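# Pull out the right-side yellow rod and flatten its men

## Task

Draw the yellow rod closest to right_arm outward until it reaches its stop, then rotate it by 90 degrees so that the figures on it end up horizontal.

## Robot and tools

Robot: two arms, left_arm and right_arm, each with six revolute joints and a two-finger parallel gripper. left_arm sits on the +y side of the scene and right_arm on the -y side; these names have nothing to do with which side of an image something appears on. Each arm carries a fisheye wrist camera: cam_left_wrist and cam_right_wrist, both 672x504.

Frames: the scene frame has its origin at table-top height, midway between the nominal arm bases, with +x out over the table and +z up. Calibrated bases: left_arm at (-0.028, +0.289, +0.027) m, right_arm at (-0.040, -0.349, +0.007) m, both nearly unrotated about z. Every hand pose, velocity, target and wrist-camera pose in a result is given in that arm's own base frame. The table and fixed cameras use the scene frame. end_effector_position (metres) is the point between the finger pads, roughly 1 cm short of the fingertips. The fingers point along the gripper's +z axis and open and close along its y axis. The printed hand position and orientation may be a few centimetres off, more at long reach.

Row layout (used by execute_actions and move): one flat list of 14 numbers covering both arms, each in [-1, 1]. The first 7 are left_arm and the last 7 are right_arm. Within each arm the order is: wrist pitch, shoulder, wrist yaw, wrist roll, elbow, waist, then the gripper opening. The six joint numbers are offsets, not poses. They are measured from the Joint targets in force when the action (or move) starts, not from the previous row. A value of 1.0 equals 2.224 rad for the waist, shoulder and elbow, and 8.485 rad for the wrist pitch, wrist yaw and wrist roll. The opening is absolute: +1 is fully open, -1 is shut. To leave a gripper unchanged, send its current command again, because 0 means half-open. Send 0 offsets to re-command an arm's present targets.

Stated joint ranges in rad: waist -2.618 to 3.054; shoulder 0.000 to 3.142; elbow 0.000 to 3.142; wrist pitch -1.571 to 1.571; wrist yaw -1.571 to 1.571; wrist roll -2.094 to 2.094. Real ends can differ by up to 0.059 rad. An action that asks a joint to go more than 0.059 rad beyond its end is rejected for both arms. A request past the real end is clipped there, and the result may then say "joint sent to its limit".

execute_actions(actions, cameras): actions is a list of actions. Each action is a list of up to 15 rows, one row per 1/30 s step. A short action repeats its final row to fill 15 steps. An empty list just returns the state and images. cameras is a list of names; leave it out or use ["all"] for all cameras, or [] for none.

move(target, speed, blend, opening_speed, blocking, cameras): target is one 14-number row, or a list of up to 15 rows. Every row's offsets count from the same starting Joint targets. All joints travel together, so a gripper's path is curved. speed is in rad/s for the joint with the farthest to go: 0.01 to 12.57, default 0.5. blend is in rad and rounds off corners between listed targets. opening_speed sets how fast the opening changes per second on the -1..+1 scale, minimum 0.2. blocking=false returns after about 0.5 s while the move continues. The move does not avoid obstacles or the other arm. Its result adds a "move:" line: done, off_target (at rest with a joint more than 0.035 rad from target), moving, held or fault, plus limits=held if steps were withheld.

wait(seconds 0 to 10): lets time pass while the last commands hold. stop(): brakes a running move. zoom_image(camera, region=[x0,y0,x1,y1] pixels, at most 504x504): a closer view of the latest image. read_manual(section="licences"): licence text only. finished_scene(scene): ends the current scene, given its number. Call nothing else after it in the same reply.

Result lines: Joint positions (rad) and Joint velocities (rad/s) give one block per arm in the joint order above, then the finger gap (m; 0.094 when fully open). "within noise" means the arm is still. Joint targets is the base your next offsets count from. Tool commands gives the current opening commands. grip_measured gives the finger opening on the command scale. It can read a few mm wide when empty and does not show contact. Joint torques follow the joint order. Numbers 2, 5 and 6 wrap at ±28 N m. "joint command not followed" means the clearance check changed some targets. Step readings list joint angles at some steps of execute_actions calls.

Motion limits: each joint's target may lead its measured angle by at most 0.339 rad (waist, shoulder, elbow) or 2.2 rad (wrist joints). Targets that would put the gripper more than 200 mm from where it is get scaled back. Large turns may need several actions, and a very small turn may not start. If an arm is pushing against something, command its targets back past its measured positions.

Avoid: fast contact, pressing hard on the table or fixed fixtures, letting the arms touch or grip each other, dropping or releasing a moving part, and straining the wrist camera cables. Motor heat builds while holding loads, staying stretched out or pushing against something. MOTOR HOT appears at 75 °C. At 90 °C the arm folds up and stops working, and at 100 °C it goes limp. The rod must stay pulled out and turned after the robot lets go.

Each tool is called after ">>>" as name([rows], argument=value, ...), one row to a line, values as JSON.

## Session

>>> move(target=[0,0,0,0,0,0,1,-0.1348,-0.0746,0.0093,0,0.380,0.0877,0.4], speed=1.5)

>>> zoom_image(camera="cam_right_wrist", region=[200, 90, 440, 310])

Scene clock: 1.80 s.
left_arm: end_effector_position=(+0.4067, +0.0376, +0.1163) grip_measured=+1.000 end_effector_quat_wxyz=(+0.597, -0.093, +0.793, +0.071) | right_arm: end_effector_position=(+0.4335, +0.0658, +0.2904) grip_measured=+0.402 end_effector_quat_wxyz=(+0.549, -0.029, +0.835, +0.005)
Joint names: [wrist pitch, shoulder, wrist yaw, wrist roll, elbow, waist]
Joint positions: left_arm=[0.845 1.542 -0.242 -0.068 0.409 -0.016 0.094] | right_arm=[-0.231 1.334 0.154 0.042 1.153 0.212 0.066]
Joint velocities: within noise
Joint torques (N m): left_arm=[1.85 -6.48 -0.06 0.01 5.5 -0.06] | right_arm=[1.63 -5.05 0.12 0.01 8.94 0.59]
Heat: left arm: 42 °C; right arm: 40 °C.
Joint targets: left_arm=[0.833 1.540 -0.243 -0.068 0.411 -0.016] | right_arm=[-0.245 1.329 0.159 0.043 1.173 0.218]
move: done
camera_calibration:
cam_left_wrist: T_world_to_cam=[[0.207287, -0.962694, 0.173931, -0.0790407], [-0.569143, -0.263281, -0.778948, 0.366677], [0.795681, 0.062474, -0.602485, -0.132805], [0, 0, 0, 1]] pos_world=[0.330746, 0.0287439, 0.219357]
cam_right_wrist: T_world_to_cam=[[0.0775679, -0.975565, 0.205562, -0.0385181], [-0.715559, -0.198048, -0.66989, 0.549553], [0.694233, -0.0951301, -0.713436, 0.032242], [0, 0, 0, 1]] pos_world=[0.373842, 0.074328, 0.39906]

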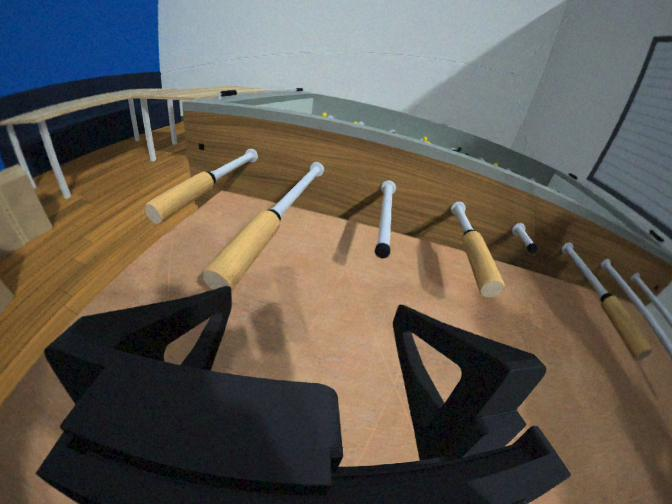

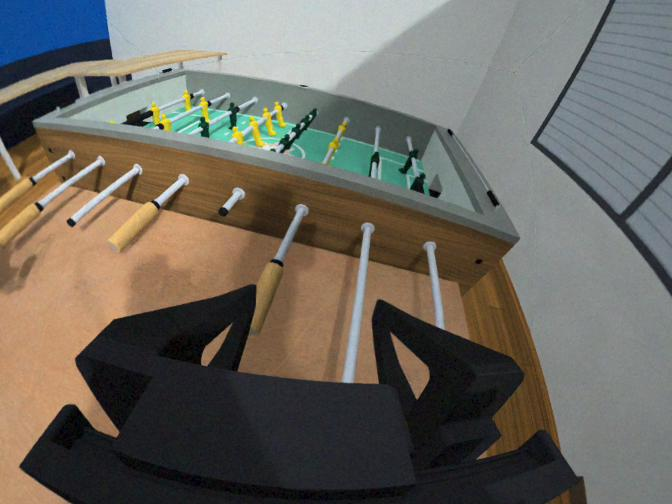

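Scaled by 2.100 from the camera's 672x504 image, which has a finer 960x720 frame.

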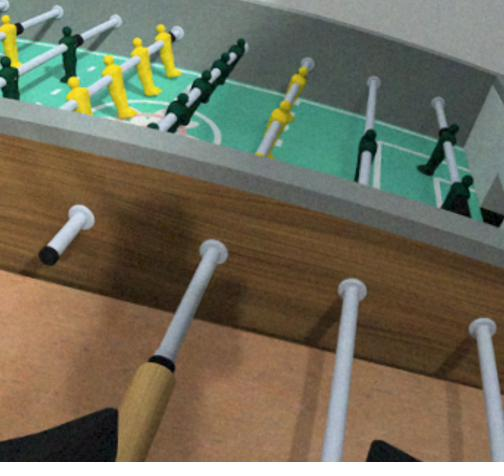

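>>> move([
  [0,0,0,0,0,0,1,0.1258,0.1538,0.0499,-0.1642,-0.2581,0.1452,0.6],
  [0,0,0,0,0,0,1,0.1579,0.3152,0.0408,-0.1642,-0.21,0.1106,0.6],
], speed=[1.2,0.7], blend=[0.06,0], cameras=["cam_right_wrist"])

Scene clock: 96.07 s.
left_arm: end_effector_position=(+0.4067, +0.0376, +0.1163) grip_measured=+1.000 end_effector_quat_wxyz=(+0.597, -0.093, +0.793, +0.071) | right_arm: end_effector_position=(+0.4585, +0.1339, +0.0769) grip_measured=+0.598 end_effector_quat_wxyz=(+0.451, -0.506, +0.592, -0.436)
Joint names: [wrist pitch, shoulder, wrist yaw, wrist roll, elbow, waist]
Joint positions: left_arm=[0.845 1.542 -0.242 -0.068 0.409 -0.016 0.094] | right_arm=[1.087 2.016 0.519 -1.352 0.681 0.47 0.075]
Joint velocities: within noise
Joint torques (N m): left_arm=[1.87 -6.45 -0.07 0.01 5.49 -0.05] | right_arm=[1.73 -6.61 -0.04 0.04 6.27 -0.54]
Heat: left arm: 42 °C; right arm: 42 °C.
Joint targets: left_arm=[0.833 1.540 -0.243 -0.068 0.411 -0.016] | right_arm=[1.095 2.030 0.505 -1.350 0.707 0.464]
move: done
camera_calibration:
cam_right_wrist: T_world_to_cam=[[0.168913, 0.0748269, 0.982786, -0.172482], [-0.432982, -0.890117, 0.142189, 0.338621], [0.885435, -0.449546, -0.117954, -0.216923], [0, 0, 0, 1]] pos_world=[0.367822, 0.216802, 0.0957781]
Images, in order (width x height): cam_right_wrist 672x504.

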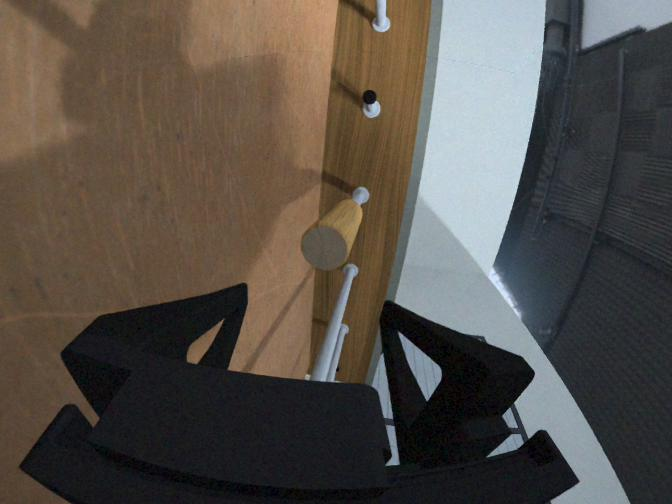

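>>> move([
  [0,0,0,0,0,0,1,-0.0024,0.0157,0.0119,0,0.0189,0.0234,0.6],
  [0,0,0,0,0,0,1,0.0218,0.1016,0.0064,0,0.0854,-0.0036,0.6],
], speed=[0.5,0.5], blend=[0.03,0], cameras=["cam_right_wrist"])

Scene clock: 122.40 s.
left_arm: end_effector_position=(+0.4067, +0.0376, +0.1163) grip_measured=+1.000 end_effector_quat_wxyz=(+0.597, -0.093, +0.793, +0.071) | right_arm: end_effector_position=(+0.5027, +0.1413, +0.0754) grip_measured=+0.598 end_effector_quat_wxyz=(+0.488, -0.445, +0.588, -0.466)
Joint names: [wrist pitch, shoulder, wrist yaw, wrist roll, elbow, waist]
Joint positions: left_arm=[0.845 1.542 -0.242 -0.068 0.409 -0.016 0.094] | right_arm=[1.258 2.237 0.572 -1.353 0.874 0.46 0.075]
Joint velocities: within noise
Joint torques (N m): left_arm=[1.87 -6.5 -0.07 0.01 5.53 -0.06] | right_arm=[1.94 -7.72 -0.05 0.04 5.89 -0.38]
Heat: left arm: 42 °C; right arm: 44 °C.
Joint targets: left_arm=[0.833 1.540 -0.243 -0.068 0.411 -0.016] | right_arm=[1.280 2.257 0.560 -1.350 0.896 0.456]
move: done
camera_calibration:
cam_right_wrist: T_world_to_cam=[[0.0413806, 0.013965, 0.999046, -0.107448], [-0.499749, -0.865549, 0.0327986, 0.402867], [0.865181, -0.50063, -0.0288379, -0.242256], [0, 0, 0, 1]] pos_world=[0.415374, 0.228922, 0.087146]
Images, in order (width x height): cam_right_wrist 672x504.

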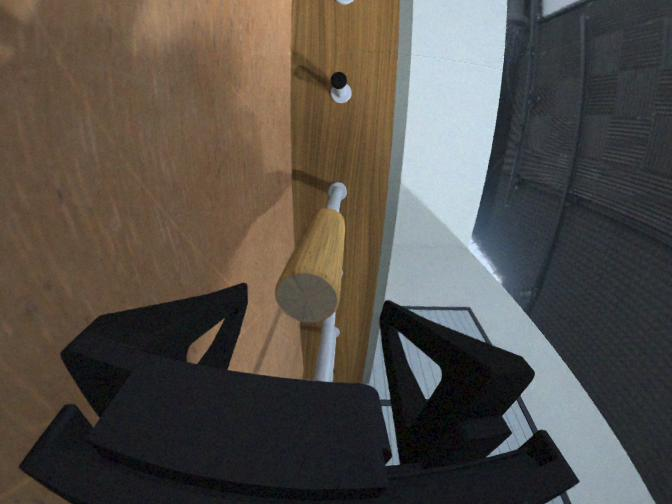

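>>> move(target=[0,0,0,0,0,0,1,0.0073,0.067,-0.0068,0,0.0868,-0.0288,0.6], speed=0.4, cameras=["cam_right_wrist"])

Scene clock: 129.63 s.
left_arm: end_effector_position=(+0.4067, +0.0376, +0.1163) grip_measured=+1.000 end_effector_quat_wxyz=(+0.597, -0.093, +0.793, +0.071) | right_arm: end_effector_position=(+0.5495, +0.1341, +0.0775) grip_measured=+0.598 end_effector_quat_wxyz=(+0.522, -0.410, +0.577, -0.475)
Joint names: [wrist pitch, shoulder, wrist yaw, wrist roll, elbow, waist]
Joint positions: left_arm=[0.845 1.542 -0.242 -0.068 0.409 -0.016 0.094] | right_arm=[1.312 2.383 0.516 -1.353 1.067 0.395 0.075]
Joint velocities: within noise
Joint torques (N m): left_arm=[1.85 -6.49 -0.07 0.01 5.5 -0.08] | right_arm=[1.97 -8.61 -0.09 0.04 6.15 -0.32]
Heat: left arm: 42 °C; right arm: 45 °C.
Joint targets: left_arm=[0.833 1.540 -0.243 -0.068 0.411 -0.016] | right_arm=[1.341 2.406 0.502 -1.350 1.090 0.392]
move: done
camera_calibration:
cam_right_wrist: T_world_to_cam=[[-0.0499781, -0.0306246, 0.998281, -0.0552253], [-0.505797, -0.8611, -0.0517385, 0.429282], [0.861204, -0.507513, 0.0275463, -0.287488], [0, 0, 0, 1]] pos_world=[0.461955, 0.22206, 0.0852601]
Images, in order (width x height): cam_right_wrist 672x504.

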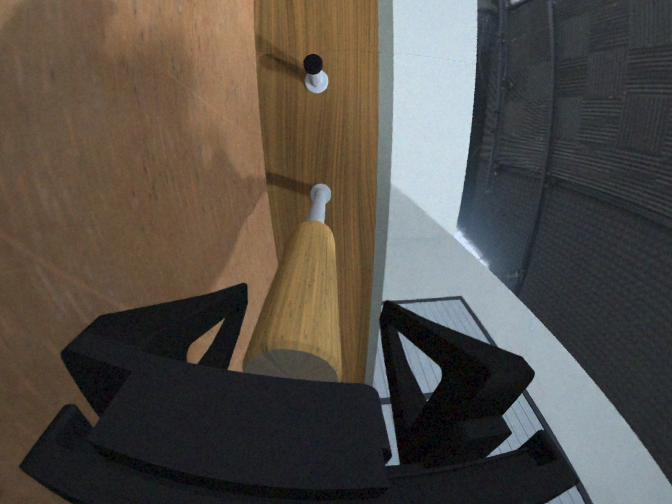

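>>> move([
  [0,0,0,0,0,0,1,0.0018,0.0126,0,0,0.0058,0,0.6],
  [0,0,0,0,0,0,1,0.0018,0.0126,0,0,0.0058,0,-0.6],
], speed=0.3, opening_speed=0.8, cameras=["cam_right_wrist"])

Scene clock: 143.97 s.
left_arm: end_effector_position=(+0.4067, +0.0376, +0.1163) grip_measured=+1.000 end_effector_quat_wxyz=(+0.597, -0.093, +0.793, +0.071) | right_arm: end_effector_position=(+0.5511, +0.1350, +0.0705) grip_measured=-0.306 end_effector_quat_wxyz=(+0.523, -0.411, +0.577, -0.475)
Joint names: [wrist pitch, shoulder, wrist yaw, wrist roll, elbow, waist]
Joint positions: left_arm=[0.845 1.542 -0.242 -0.068 0.409 -0.016 0.094] | right_arm=[1.326 2.41 0.514 -1.354 1.08 0.395 0.033]
Joint velocities: within noise
Joint torques (N m): left_arm=[1.86 -6.46 -0.06 0.02 5.48 -0.1] | right_arm=[1.97 -8.65 -0.09 0.05 6.04 -0.32]
Heat: left arm: 42 °C; right arm: 46 °C.
Joint targets: left_arm=[0.833 1.540 -0.243 -0.068 0.411 -0.016] | right_arm=[1.357 2.434 0.502 -1.350 1.102 0.392]
move: done
camera_calibration:
cam_right_wrist: T_world_to_cam=[[-0.0497353, -0.029548, 0.998325, -0.0483913], [-0.504525, -0.86191, -0.0506452, 0.429864], [0.861963, -0.506199, 0.0279597, -0.288853], [0, 0, 0, 1]] pos_world=[0.463451, 0.222858, 0.0781571]
Images, in order (width x height): cam_right_wrist 672x504.

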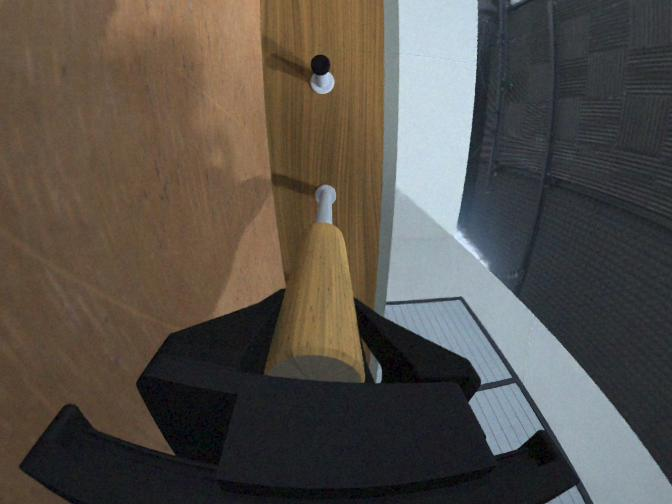

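>>> move(target=[-0.1265,-0.0764,0.064,0.0097,0.3602,-0.0603,1,0,0,0,0.1591,0,0,-0.6], speed=0.8)

>>> zoom_image(camera="cam_left_wrist", region=[250, 90, 450, 230])

Scene clock: 156.83 s.
left_arm: end_effector_position=(+0.4344, -0.1134, +0.2895) grip_measured=+1.000 end_effector_quat_wxyz=(+0.530, +0.139, +0.822, -0.158) | right_arm: end_effector_position=(+0.5513, +0.1412, +0.0641) grip_measured=-0.308 end_effector_quat_wxyz=(+0.699, +0.015, +0.713, -0.043)
Joint names: [wrist pitch, shoulder, wrist yaw, wrist roll, elbow, waist]
Joint positions: left_arm=[-0.218 1.387 0.287 0.004 1.187 -0.144 0.094] | right_arm=[1.317 2.418 0.479 -0.031 1.08 0.395 0.033]
Joint velocities: within noise
Joint torques (N m): left_arm=[1.71 -8.66 0.19 0.11 9.48 -0.68] | right_arm=[2.08 -9.25 0.3 0.32 6.02 -0.32]
Heat: left arm: 42 °C; right arm: 47 °C.
Joint targets: left_arm=[-0.240 1.370 0.300 0.015 1.212 -0.150] | right_arm=[1.357 2.434 0.502 0.000 1.102 0.392]
move: off_target (right_arm); right_arm: the wrist pitch is farthest, 0.040 rad from its target
camera_calibration:
cam_left_wrist: T_world_to_cam=[[-0.381413, -0.878902, 0.286452, -0.0276895], [-0.728171, 0.0947626, -0.678813, 0.558314], [0.569466, -0.467494, -0.676135, 0.018421], [0, 0, 0, 1]] pos_world=[0.385497, -0.0686319, 0.399378]
cam_right_wrist: T_world_to_cam=[[-0.126358, -0.967559, 0.218776, 0.182881], [-0.429052, -0.145541, -0.891477, 0.346111], [0.894398, -0.206512, -0.396743, -0.318742], [0, 0, 0, 1]] pos_world=[0.456691, 0.161498, 0.142081]

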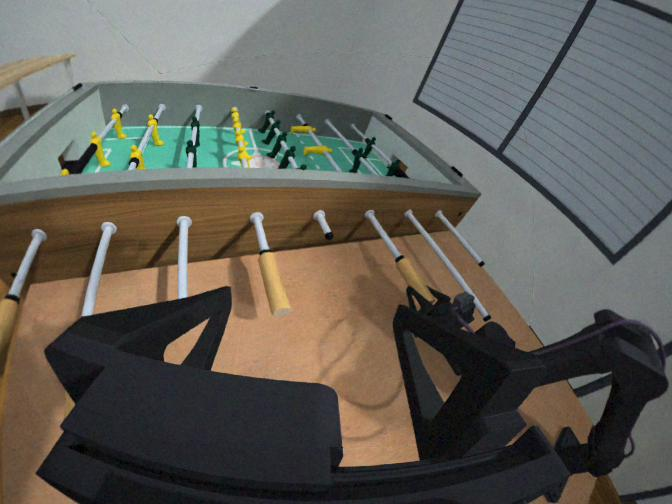

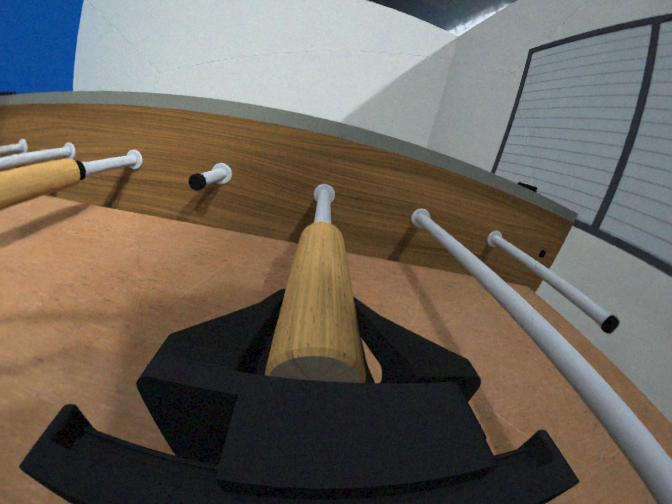

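Scaled by 2.520 from the camera's 672x504 image, which has a finer 960x720 frame.

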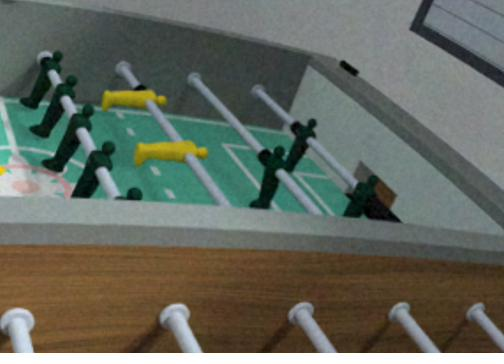

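>>> move([
  [0,0,0,0,0,0,1,-0.0013,-0.0612,0.0062,0.0148,-0.0899,0.0259,-0.6],
  [0,0,0,0,0,0,1,-0.0176,-0.1281,0.0115,0.0231,-0.1488,0.0495,-0.6],
  [0,0,0,0,0,0,1,-0.0358,-0.1884,0.0158,0.0316,-0.189,0.0715,-0.6],
], speed=0.35, blend=[0.03,0.03,0])

>>> zoom_image(camera="cam_left_wrist", region=[250, 90, 450, 230])

Scene clock: 201.03 s.
left_arm: end_effector_position=(+0.4342, -0.1136, +0.2893) grip_measured=+1.000 end_effector_quat_wxyz=(+0.529, +0.139, +0.822, -0.158) | right_arm: end_effector_position=(+0.4672, +0.1496, +0.0625) grip_measured=-0.310 end_effector_quat_wxyz=(+0.616, +0.057, +0.786, +0.002)
Joint names: [wrist pitch, shoulder, wrist yaw, wrist roll, elbow, waist]
Joint positions: left_arm=[-0.219 1.387 0.288 0.004 1.187 -0.144 0.094] | right_arm=[1.038 2.081 0.552 0.229 0.757 0.502 0.032]
Joint velocities: within noise
Joint torques (N m): left_arm=[1.71 -8.64 0.18 0.11 9.48 -0.73] | right_arm=[1.82 -13.82 1.05 0.42 -1.05 4.38]
Heat: left arm: 43 °C; right arm: 46 °C.
Joint targets: left_arm=[-0.240 1.370 0.300 0.015 1.212 -0.150] | right_arm=[1.053 2.014 0.636 0.268 0.682 0.551]
move: off_target (right_arm); right_arm: the wrist yaw is farthest, 0.084 rad from its target
camera_calibration:
cam_left_wrist: T_world_to_cam=[[-0.38189, -0.878604, 0.28673, -0.0276628], [-0.728765, 0.0954736, -0.678076, 0.558103], [0.568385, -0.467909, -0.676756, 0.0189319], [0, 0, 0, 1]] pos_world=[0.385401, -0.0687303, 0.39918]
cam_right_wrist: T_world_to_cam=[[-0.0913225, -0.989468, 0.112307, 0.17429], [-0.611174, -0.0333487, -0.790794, 0.371856], [0.78621, -0.140856, -0.601691, -0.188835], [0, 0, 0, 1]] pos_world=[0.391649, 0.158257, 0.160867]

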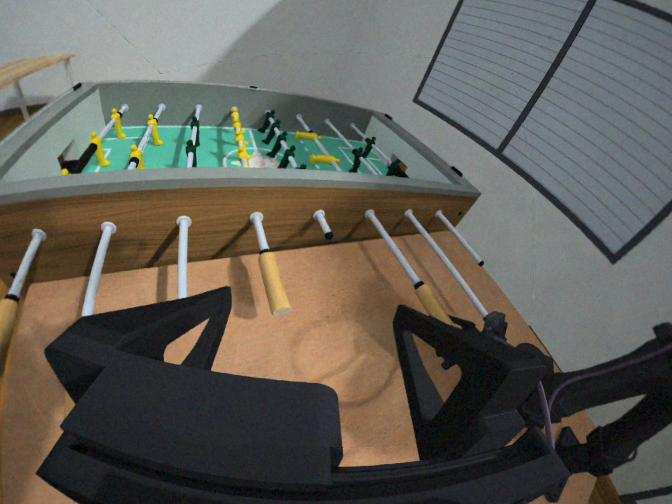

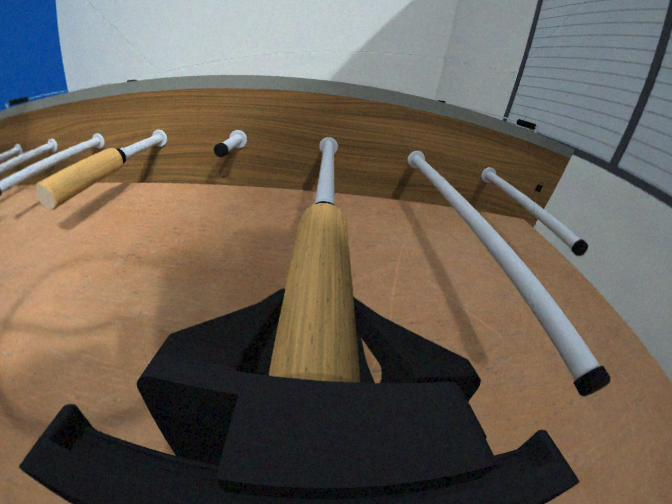

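Scaled by 2.520 from the camera's 672x504 image, which has a finer 960x720 frame.

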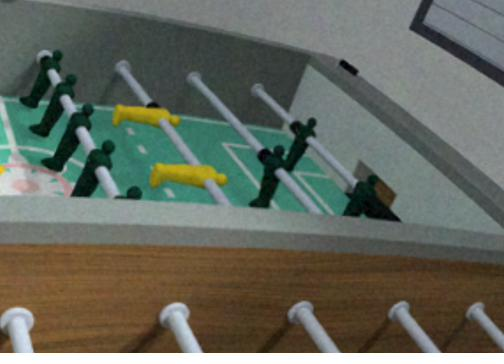

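>>> move([
  [0,0,0,0,0,0,1,0,0.0225,-0.0083,-0.0035,0.027,-0.018,-0.6],
  [0,0,0,0,0,0,1,0,0.0225,-0.0083,-0.0035,0.027,-0.018,0.4],
  [0,0,0,0,0,0,1,0,-0.13,-0.0083,-0.0035,0.027,-0.018,0.4],
], speed=[0.4,0.4,0.7], opening_speed=2)

>>> zoom_image(camera="cam_left_wrist", region=[250, 90, 450, 230])

Scene clock: 225.87 s.
left_arm: end_effector_position=(+0.4342, -0.1136, +0.2893) grip_measured=+1.000 end_effector_quat_wxyz=(+0.529, +0.139, +0.822, -0.158) | right_arm: end_effector_position=(+0.4585, +0.1435, +0.2288) grip_measured=+0.398 end_effector_quat_wxyz=(+0.728, +0.115, +0.671, +0.078)
Joint names: [wrist pitch, shoulder, wrist yaw, wrist roll, elbow, waist]
Joint positions: left_arm=[-0.219 1.387 0.288 0.004 1.187 -0.144 0.094] | right_arm=[1.065 1.732 0.564 0.23 0.753 0.503 0.066]
Joint velocities: within noise
Joint torques (N m): left_arm=[1.7 -8.65 0.19 0.11 9.47 -0.72] | right_arm=[1.49 -7.25 0.03 0.1 5.03 0.68]
Heat: left arm: 43 °C; right arm: 48 °C.
Joint targets: left_arm=[-0.240 1.370 0.300 0.015 1.212 -0.150] | right_arm=[1.053 1.725 0.566 0.238 0.742 0.511]
move: done
camera_calibration:
cam_left_wrist: T_world_to_cam=[[-0.38189, -0.878604, 0.28673, -0.0276628], [-0.728765, 0.0954736, -0.678076, 0.558103], [0.568385, -0.467909, -0.676756, 0.0189319], [0, 0, 0, 1]] pos_world=[0.385401, -0.0687303, 0.39918]
cam_right_wrist: T_world_to_cam=[[-0.104134, -0.989491, -0.100317, 0.203282], [-0.323388, 0.129072, -0.937422, 0.376061], [0.940519, -0.0651765, -0.333431, -0.225829], [0, 0, 0, 1]] pos_world=[0.355178, 0.137888, 0.297622]

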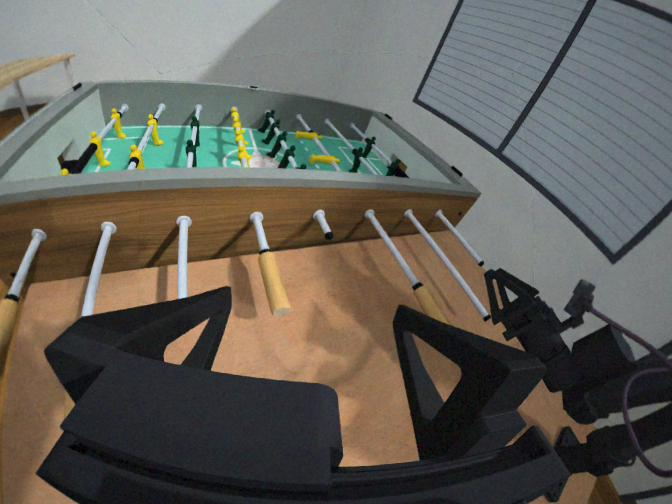

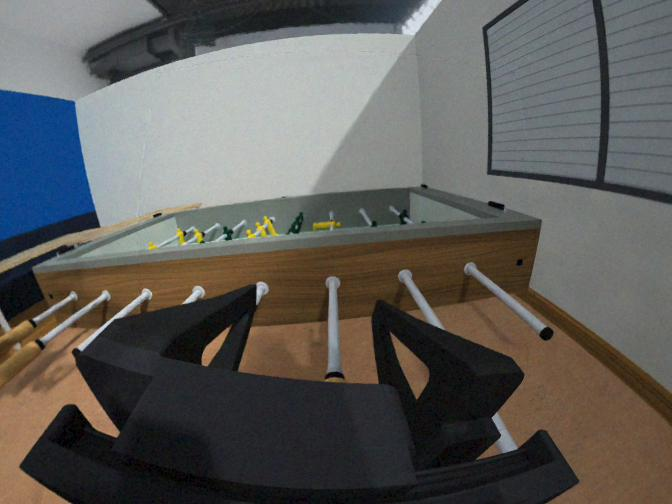

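Scaled by 2.520 from the camera's 672x504 image, which has a finer 960x720 frame.

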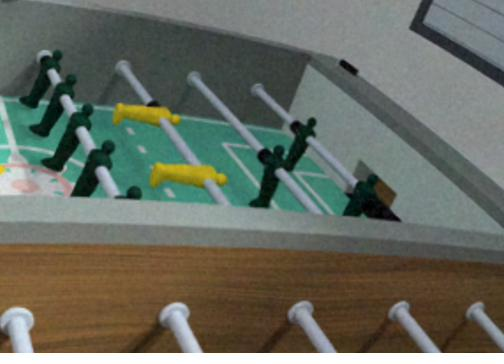

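>>> finished_scene(scene=2)

The scene is finished: the task was done.


## Next scene

The same job, from a new start.

>>> move(target=[0,0,0,0,0,0,1,-0.1348,-0.0746,0.0093,0,0.380,0.0877,0.4], speed=1.5)

>>> zoom_image(camera="cam_right_wrist", region=[200, 90, 440, 310])

Scene clock: 1.83 s.
left_arm: end_effector_position=(+0.4148, +0.0165, +0.1259) grip_measured=+1.000 end_effector_quat_wxyz=(+0.618, -0.002, +0.786, +0.007) | right_arm: end_effector_position=(+0.4389, +0.0234, +0.2850) grip_measured=+0.402 end_effector_quat_wxyz=(+0.534, +0.031, +0.840, -0.084)
Joint names: [wrist pitch, shoulder, wrist yaw, wrist roll, elbow, waist]
Joint positions: left_arm=[0.901 1.55 0.039 0.018 0.411 0.054 0.094] | right_arm=[-0.269 1.374 0.349 0.046 1.186 0.192 0.066]
Joint velocities: within noise
Joint torques (N m): left_arm=[1.85 -6.82 0 0.02 5.64 -0.06] | right_arm=[1.57 -5.44 0.21 0.02 8.73 0.61]
Heat: left arm: 40 °C; right arm: 39 °C.
Joint targets: left_arm=[0.889 1.548 0.039 0.019 0.413 0.054] | right_arm=[-0.283 1.368 0.356 0.048 1.205 0.198]
move: done
camera_calibration:
cam_left_wrist: T_world_to_cam=[[-0.0177666, -0.985889, 0.166453, -0.00796993], [-0.580802, -0.125334, -0.804339, 0.378982], [0.813851, -0.110967, -0.570379, -0.140833], [0, 0, 0, 1]] pos_world=[0.334589, 0.0240143, 0.225829]
cam_right_wrist: T_world_to_cam=[[-0.107361, -0.951455, 0.288457, -0.0222211], [-0.763301, -0.107027, -0.637116, 0.550895], [0.63706, -0.288581, -0.714755, 0.0505859], [0, 0, 0, 1]] pos_world=[0.385886, 0.0524165, 0.393551]

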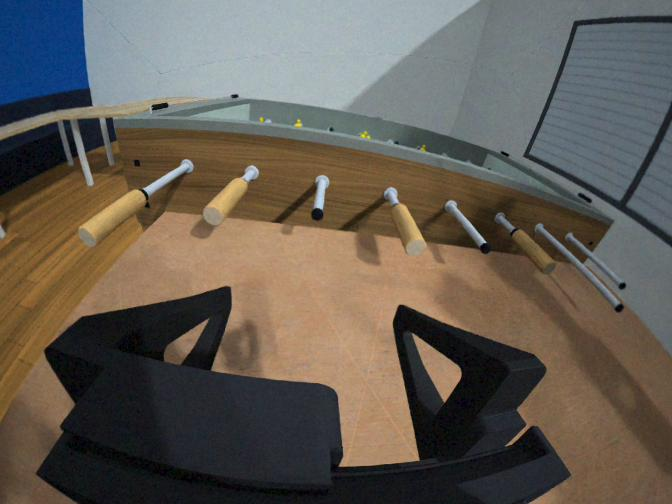

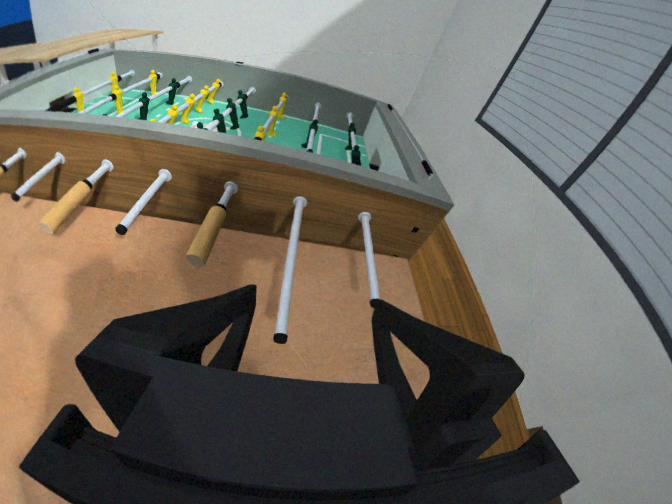

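Scaled by 2.100 from the camera's 672x504 image, which has a finer 960x720 frame.

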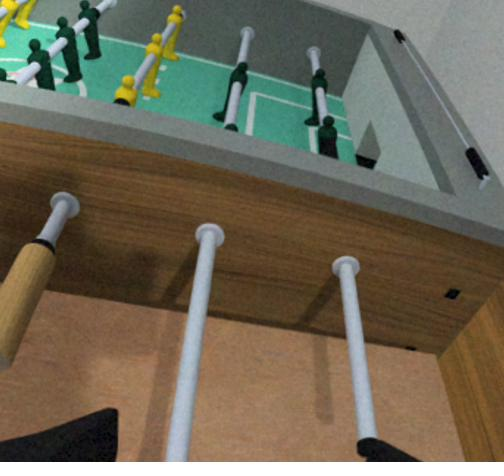

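>>> move([
  [0,0,0,0,0,0,1,0.16,0.3597,0.0277,-0.1824,-0.0504,0.1301,0.6],
  [0,0,0,0,0,0,1,0.1763,0.5139,0.0211,-0.1824,0.0508,0.1046,0.6],
], speed=[1.2,0.6], blend=[0.05,0], cameras=["cam_right_wrist"])

Scene clock: 63.13 s.
left_arm: end_effector_position=(+0.4148, +0.0165, +0.1259) grip_measured=+1.000 end_effector_quat_wxyz=(+0.618, -0.002, +0.786, +0.007) | right_arm: end_effector_position=(+0.5829, +0.1701, +0.0736) grip_measured=+0.598 end_effector_quat_wxyz=(+0.490, -0.452, +0.542, -0.511)
Joint names: [wrist pitch, shoulder, wrist yaw, wrist roll, elbow, waist]
Joint positions: left_arm=[0.901 1.55 0.039 0.018 0.411 0.054 0.094] | right_arm=[1.199 2.491 0.548 -1.504 1.296 0.438 0.075]
Joint velocities: within noise
Joint torques (N m): left_arm=[1.86 -6.75 -0.01 0.01 5.64 -0.08] | right_arm=[1.74 -10.04 -0.08 0.05 6.68 -0.58]
Heat: left arm: 40 °C; right arm: 42 °C.
Joint targets: left_arm=[0.889 1.548 0.039 0.019 0.413 0.054] | right_arm=[1.213 2.511 0.535 -1.500 1.318 0.431]
move: done
camera_calibration:
cam_right_wrist: T_world_to_cam=[[-0.0400092, 0.115074, 0.992551, -0.0786978], [-0.497422, -0.863803, 0.0800967, 0.462795], [0.866585, -0.490512, 0.0918006, -0.308642], [0, 0, 0, 1]] pos_world=[0.494521, 0.257427, 0.0693768]
Images, in order (width x height): cam_right_wrist 672x504.

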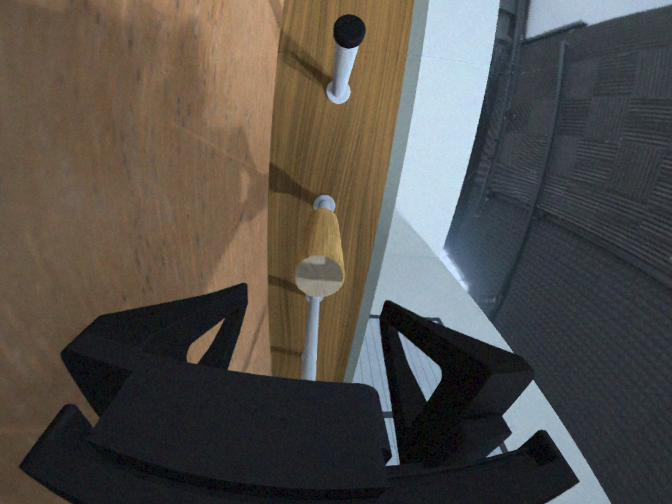

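>>> move([
  [0,0,0,0,0,0,1,-0.0169,0.04,-0.0051,0,0.0904,-0.0214,0.6],
  [0,0,0,0,0,0,1,-0.0331,0.0859,-0.0094,0,0.196,-0.0382,0.6],
], speed=[0.4,0.4], blend=[0.03,0], cameras=["cam_right_wrist"])

Scene clock: 72.80 s.
left_arm: end_effector_position=(+0.4148, +0.0165, +0.1259) grip_measured=+1.000 end_effector_quat_wxyz=(+0.618, -0.002, +0.786, +0.007) | right_arm: end_effector_position=(+0.6647, +0.1595, +0.0737) grip_measured=+0.598 end_effector_quat_wxyz=(+0.487, -0.453, +0.544, -0.512)
Joint names: [wrist pitch, shoulder, wrist yaw, wrist roll, elbow, waist]
Joint positions: left_arm=[0.901 1.55 0.039 0.018 0.411 0.054 0.094] | right_arm=[0.945 2.674 0.469 -1.504 1.727 0.354 0.075]
Joint velocities: within noise
Joint torques (N m): left_arm=[1.87 -6.82 -0.01 0.01 5.65 -0.03] | right_arm=[1.58 -11.3 -0.11 0.05 8.06 -0.64]
Heat: left arm: 40 °C; right arm: 43 °C.
Joint targets: left_arm=[0.889 1.548 0.039 0.019 0.413 0.054] | right_arm=[0.932 2.702 0.456 -1.500 1.754 0.346]
move: done
camera_calibration:
cam_right_wrist: T_world_to_cam=[[-0.0346325, 0.117442, 0.992476, -0.0782106], [-0.501012, -0.861312, 0.084438, 0.496056], [0.864747, -0.494317, 0.088669, -0.382778], [0, 0, 0, 1]] pos_world=[0.576828, 0.24723, 0.0696767]
Images, in order (width x height): cam_right_wrist 672x504.

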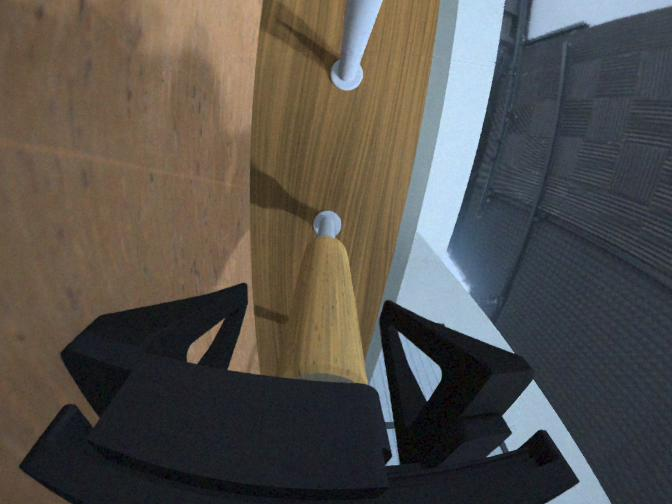

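>>> move([
  [0,0,0,0,0,0,1,0,0,0,0,0.0072,0,0.6],
  [0,0,0,0,0,0,1,0,0,0,0,0.0072,0,-0.6],
], speed=0.3, opening_speed=0.9, cameras=["cam_right_wrist"])

Scene clock: 82.37 s.
left_arm: end_effector_position=(+0.4148, +0.0165, +0.1259) grip_measured=+1.000 end_effector_quat_wxyz=(+0.618, -0.002, +0.786, +0.007) | right_arm: end_effector_position=(+0.6671, +0.1606, +0.0777) grip_measured=-0.310 end_effector_quat_wxyz=(+0.490, -0.451, +0.542, -0.513)
Joint names: [wrist pitch, shoulder, wrist yaw, wrist roll, elbow, waist]
Joint positions: left_arm=[0.901 1.55 0.039 0.018 0.411 0.054 0.094] | right_arm=[0.939 2.676 0.468 -1.504 1.744 0.354 0.032]
Joint velocities: within noise
Joint torques (N m): left_arm=[1.85 -6.82 0.01 0.01 5.65 -0.05] | right_arm=[1.6 -11.55 -0.09 0.05 8.08 -0.65]
Heat: left arm: 40 °C; right arm: 43 °C.
Joint targets: left_arm=[0.889 1.548 0.039 0.019 0.413 0.054] | right_arm=[0.932 2.702 0.456 -1.500 1.770 0.346]
move: done
camera_calibration:
cam_right_wrist: T_world_to_cam=[[-0.0421985, 0.115069, 0.992461, -0.0768468], [-0.500585, -0.862106, 0.0786706, 0.498142], [0.864658, -0.493491, 0.0939812, -0.385138], [0, 0, 0, 1]] pos_world=[0.579132, 0.248231, 0.0732741]
Images, in order (width x height): cam_right_wrist 672x504.

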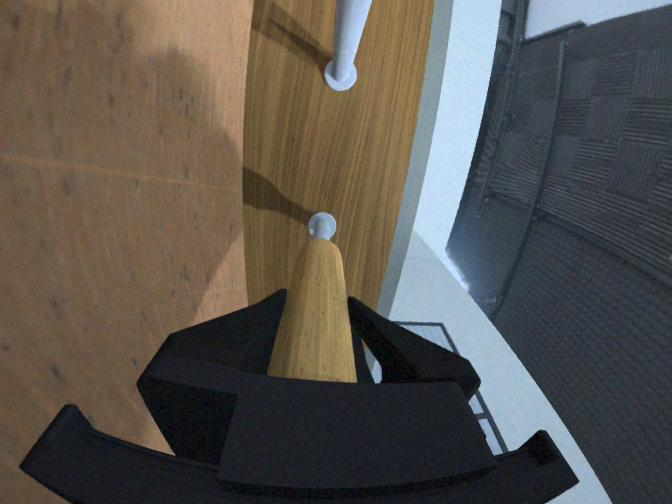

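>>> move([
  [-0.0665,-0.04,0.0154,0,0.18,-0.0459,1,0.0252,-0.0841,0.0076,0.0943,-0.1801,0.0317,-0.6],
  [-0.1331,-0.08,0.0308,0,0.3593,-0.0917,1,0.041,-0.1254,0.0147,0.1839,-0.2817,0.0586,-0.6],
  [-0.1331,-0.08,0.0308,0,0.3593,-0.0917,1,0.0369,-0.1794,0.0212,0.1894,-0.3561,0.0844,-0.6],
  [-0.1331,-0.08,0.0308,0,0.3593,-0.0917,1,0.0282,-0.2253,0.0263,0.1956,-0.4048,0.106,-0.6],
  [-0.1331,-0.08,0.0308,0,0.3593,-0.0917,1,0.0211,-0.2615,0.0308,0.2009,-0.4409,0.1258,-0.6],
], speed=[0.8,0.8,0.35,0.3,0.25], blend=[0.05,0.03,0.02,0.02,0])

>>> zoom_image(camera="cam_left_wrist", region=[250, 90, 450, 230])

Scene clock: 117.93 s.
left_arm: end_effector_position=(+0.4342, -0.1139, +0.2887) grip_measured=+1.000 end_effector_quat_wxyz=(+0.530, +0.145, +0.821, -0.154) | right_arm: end_effector_position=(+0.4932, +0.1771, +0.0744) grip_measured=-0.310 end_effector_quat_wxyz=(+0.650, +0.053, +0.758, -0.006)
Joint names: [wrist pitch, shoulder, wrist yaw, wrist roll, elbow, waist]
Joint positions: left_arm=[-0.219 1.388 0.288 0.018 1.186 -0.144 0.094] | right_arm=[1.096 2.19 0.614 0.17 0.905 0.542 0.032]
Joint velocities: within noise
Joint torques (N m): left_arm=[1.66 -8.9 0.19 0.02 9.81 -0.57] | right_arm=[1.79 -15.13 1.24 0.36 -4.11 7.49]
Heat: left arm: 40 °C; right arm: 42 °C.
Joint targets: left_arm=[-0.240 1.371 0.301 0.019 1.213 -0.150] | right_arm=[1.111 2.121 0.717 0.204 0.789 0.626]
move: off_target (right_arm); right_arm: the elbow is farthest, 0.116 rad from its target
camera_calibration:
cam_left_wrist: T_world_to_cam=[[-0.388882, -0.879515, 0.274271, -0.02122], [-0.72488, 0.108362, -0.680299, 0.558175], [0.568612, -0.46337, -0.679682, 0.0196293], [0, 0, 0, 1]] pos_world=[0.385196, -0.0700528, 0.398888]
cam_right_wrist: T_world_to_cam=[[-0.109608, -0.986121, 0.124704, 0.209949], [-0.54, -0.0462544, -0.840393, 0.368855], [0.834498, -0.159454, -0.527435, -0.224357], [0, 0, 0, 1]] pos_world=[0.409419, 0.188322, 0.165468]

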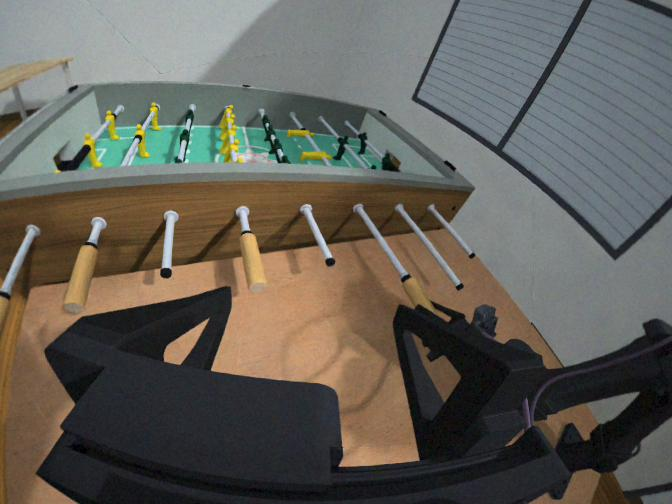

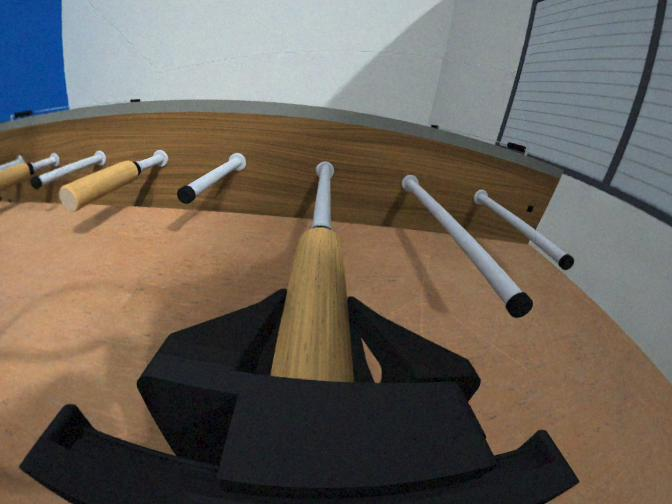

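Scaled by 2.520 from the camera's 672x504 image, which has a finer 960x720 frame.

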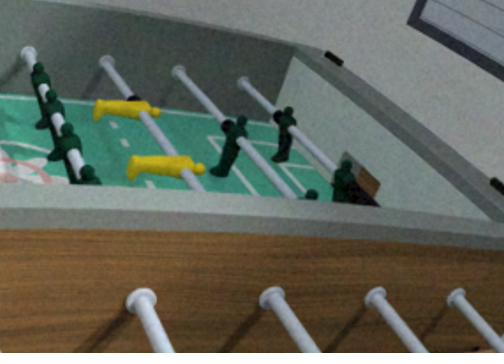

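>>> move([
  [0,0,0,0,0,0,1,0,0.0225,-0.01,-0.0024,0.045,-0.0315,-0.6],
  [0,0,0,0,0,0,1,0,0.0225,-0.01,-0.0024,0.045,-0.0315,0.4],
  [0,0,0,0,0,0,1,0,-0.13,-0.01,-0.0024,0.045,-0.0315,0.4],
], speed=[0.4,0.4,0.7], opening_speed=2)

>>> zoom_image(camera="cam_left_wrist", region=[250, 90, 450, 230])

Scene clock: 137.63 s.
left_arm: end_effector_position=(+0.4341, -0.1140, +0.2886) grip_measured=+1.000 end_effector_quat_wxyz=(+0.530, +0.145, +0.821, -0.154) | right_arm: end_effector_position=(+0.4767, +0.1693, +0.2516) grip_measured=+0.397 end_effector_quat_wxyz=(+0.755, +0.120, +0.641, +0.074)
Joint names: [wrist pitch, shoulder, wrist yaw, wrist roll, elbow, waist]
Joint positions: left_arm=[-0.219 1.388 0.289 0.018 1.186 -0.144 0.094] | right_arm=[1.124 1.836 0.631 0.172 0.898 0.551 0.066]
Joint velocities: within noise
Joint torques (N m): left_arm=[1.68 -8.92 0.18 0.01 9.76 -0.57] | right_arm=[1.44 -8.02 -0.02 0.13 5.26 0.44]
Heat: left arm: 40 °C; right arm: 46 °C.
Joint targets: left_arm=[-0.240 1.371 0.301 0.019 1.213 -0.150] | right_arm=[1.111 1.832 0.632 0.184 0.890 0.556]
move: done
camera_calibration:
cam_left_wrist: T_world_to_cam=[[-0.389074, -0.879366, 0.274475, -0.0212157], [-0.725144, 0.108598, -0.67998, 0.558168], [0.568144, -0.463596, -0.67992, 0.0198886], [0, 0, 0, 1]] pos_world=[0.385198, -0.0700518, 0.398889]
cam_right_wrist: T_world_to_cam=[[-0.12027, -0.986654, -0.10977, 0.242673], [-0.246832, 0.136821, -0.959351, 0.367653], [0.961566, -0.0882864, -0.259993, -0.258296], [0, 0, 0, 1]] pos_world=[0.368304, 0.166328, 0.312191]

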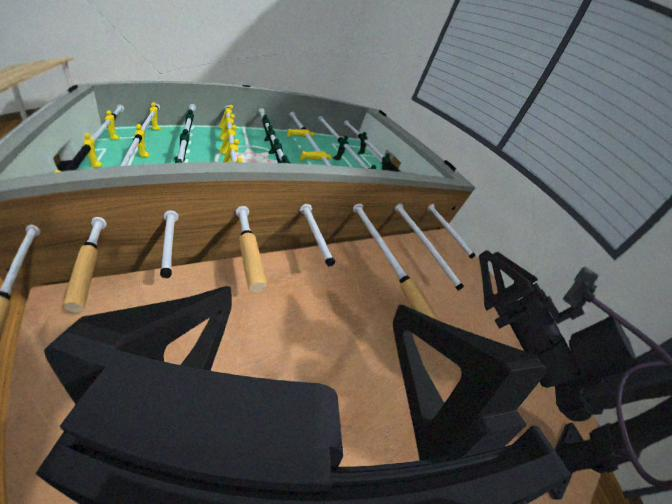

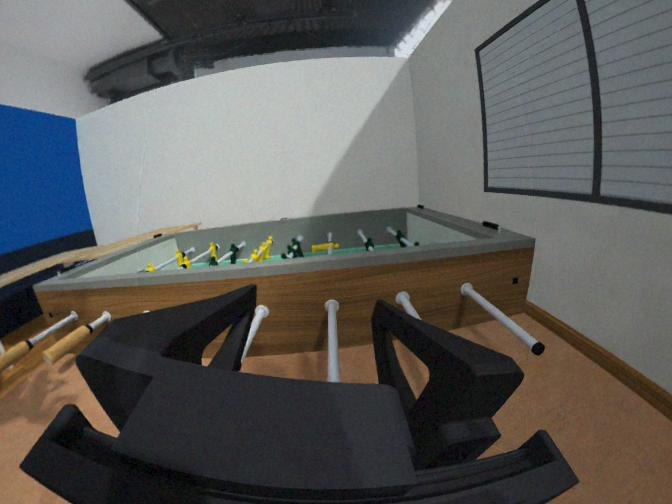

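Scaled by 2.520 from the camera's 672x504 image, which has a finer 960x720 frame.

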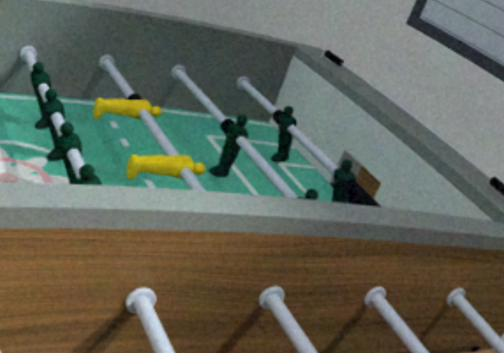

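Men lie flat, rod out, hand clear.

>>> finished_scene(scene=3)

The scene is finished: the task was done.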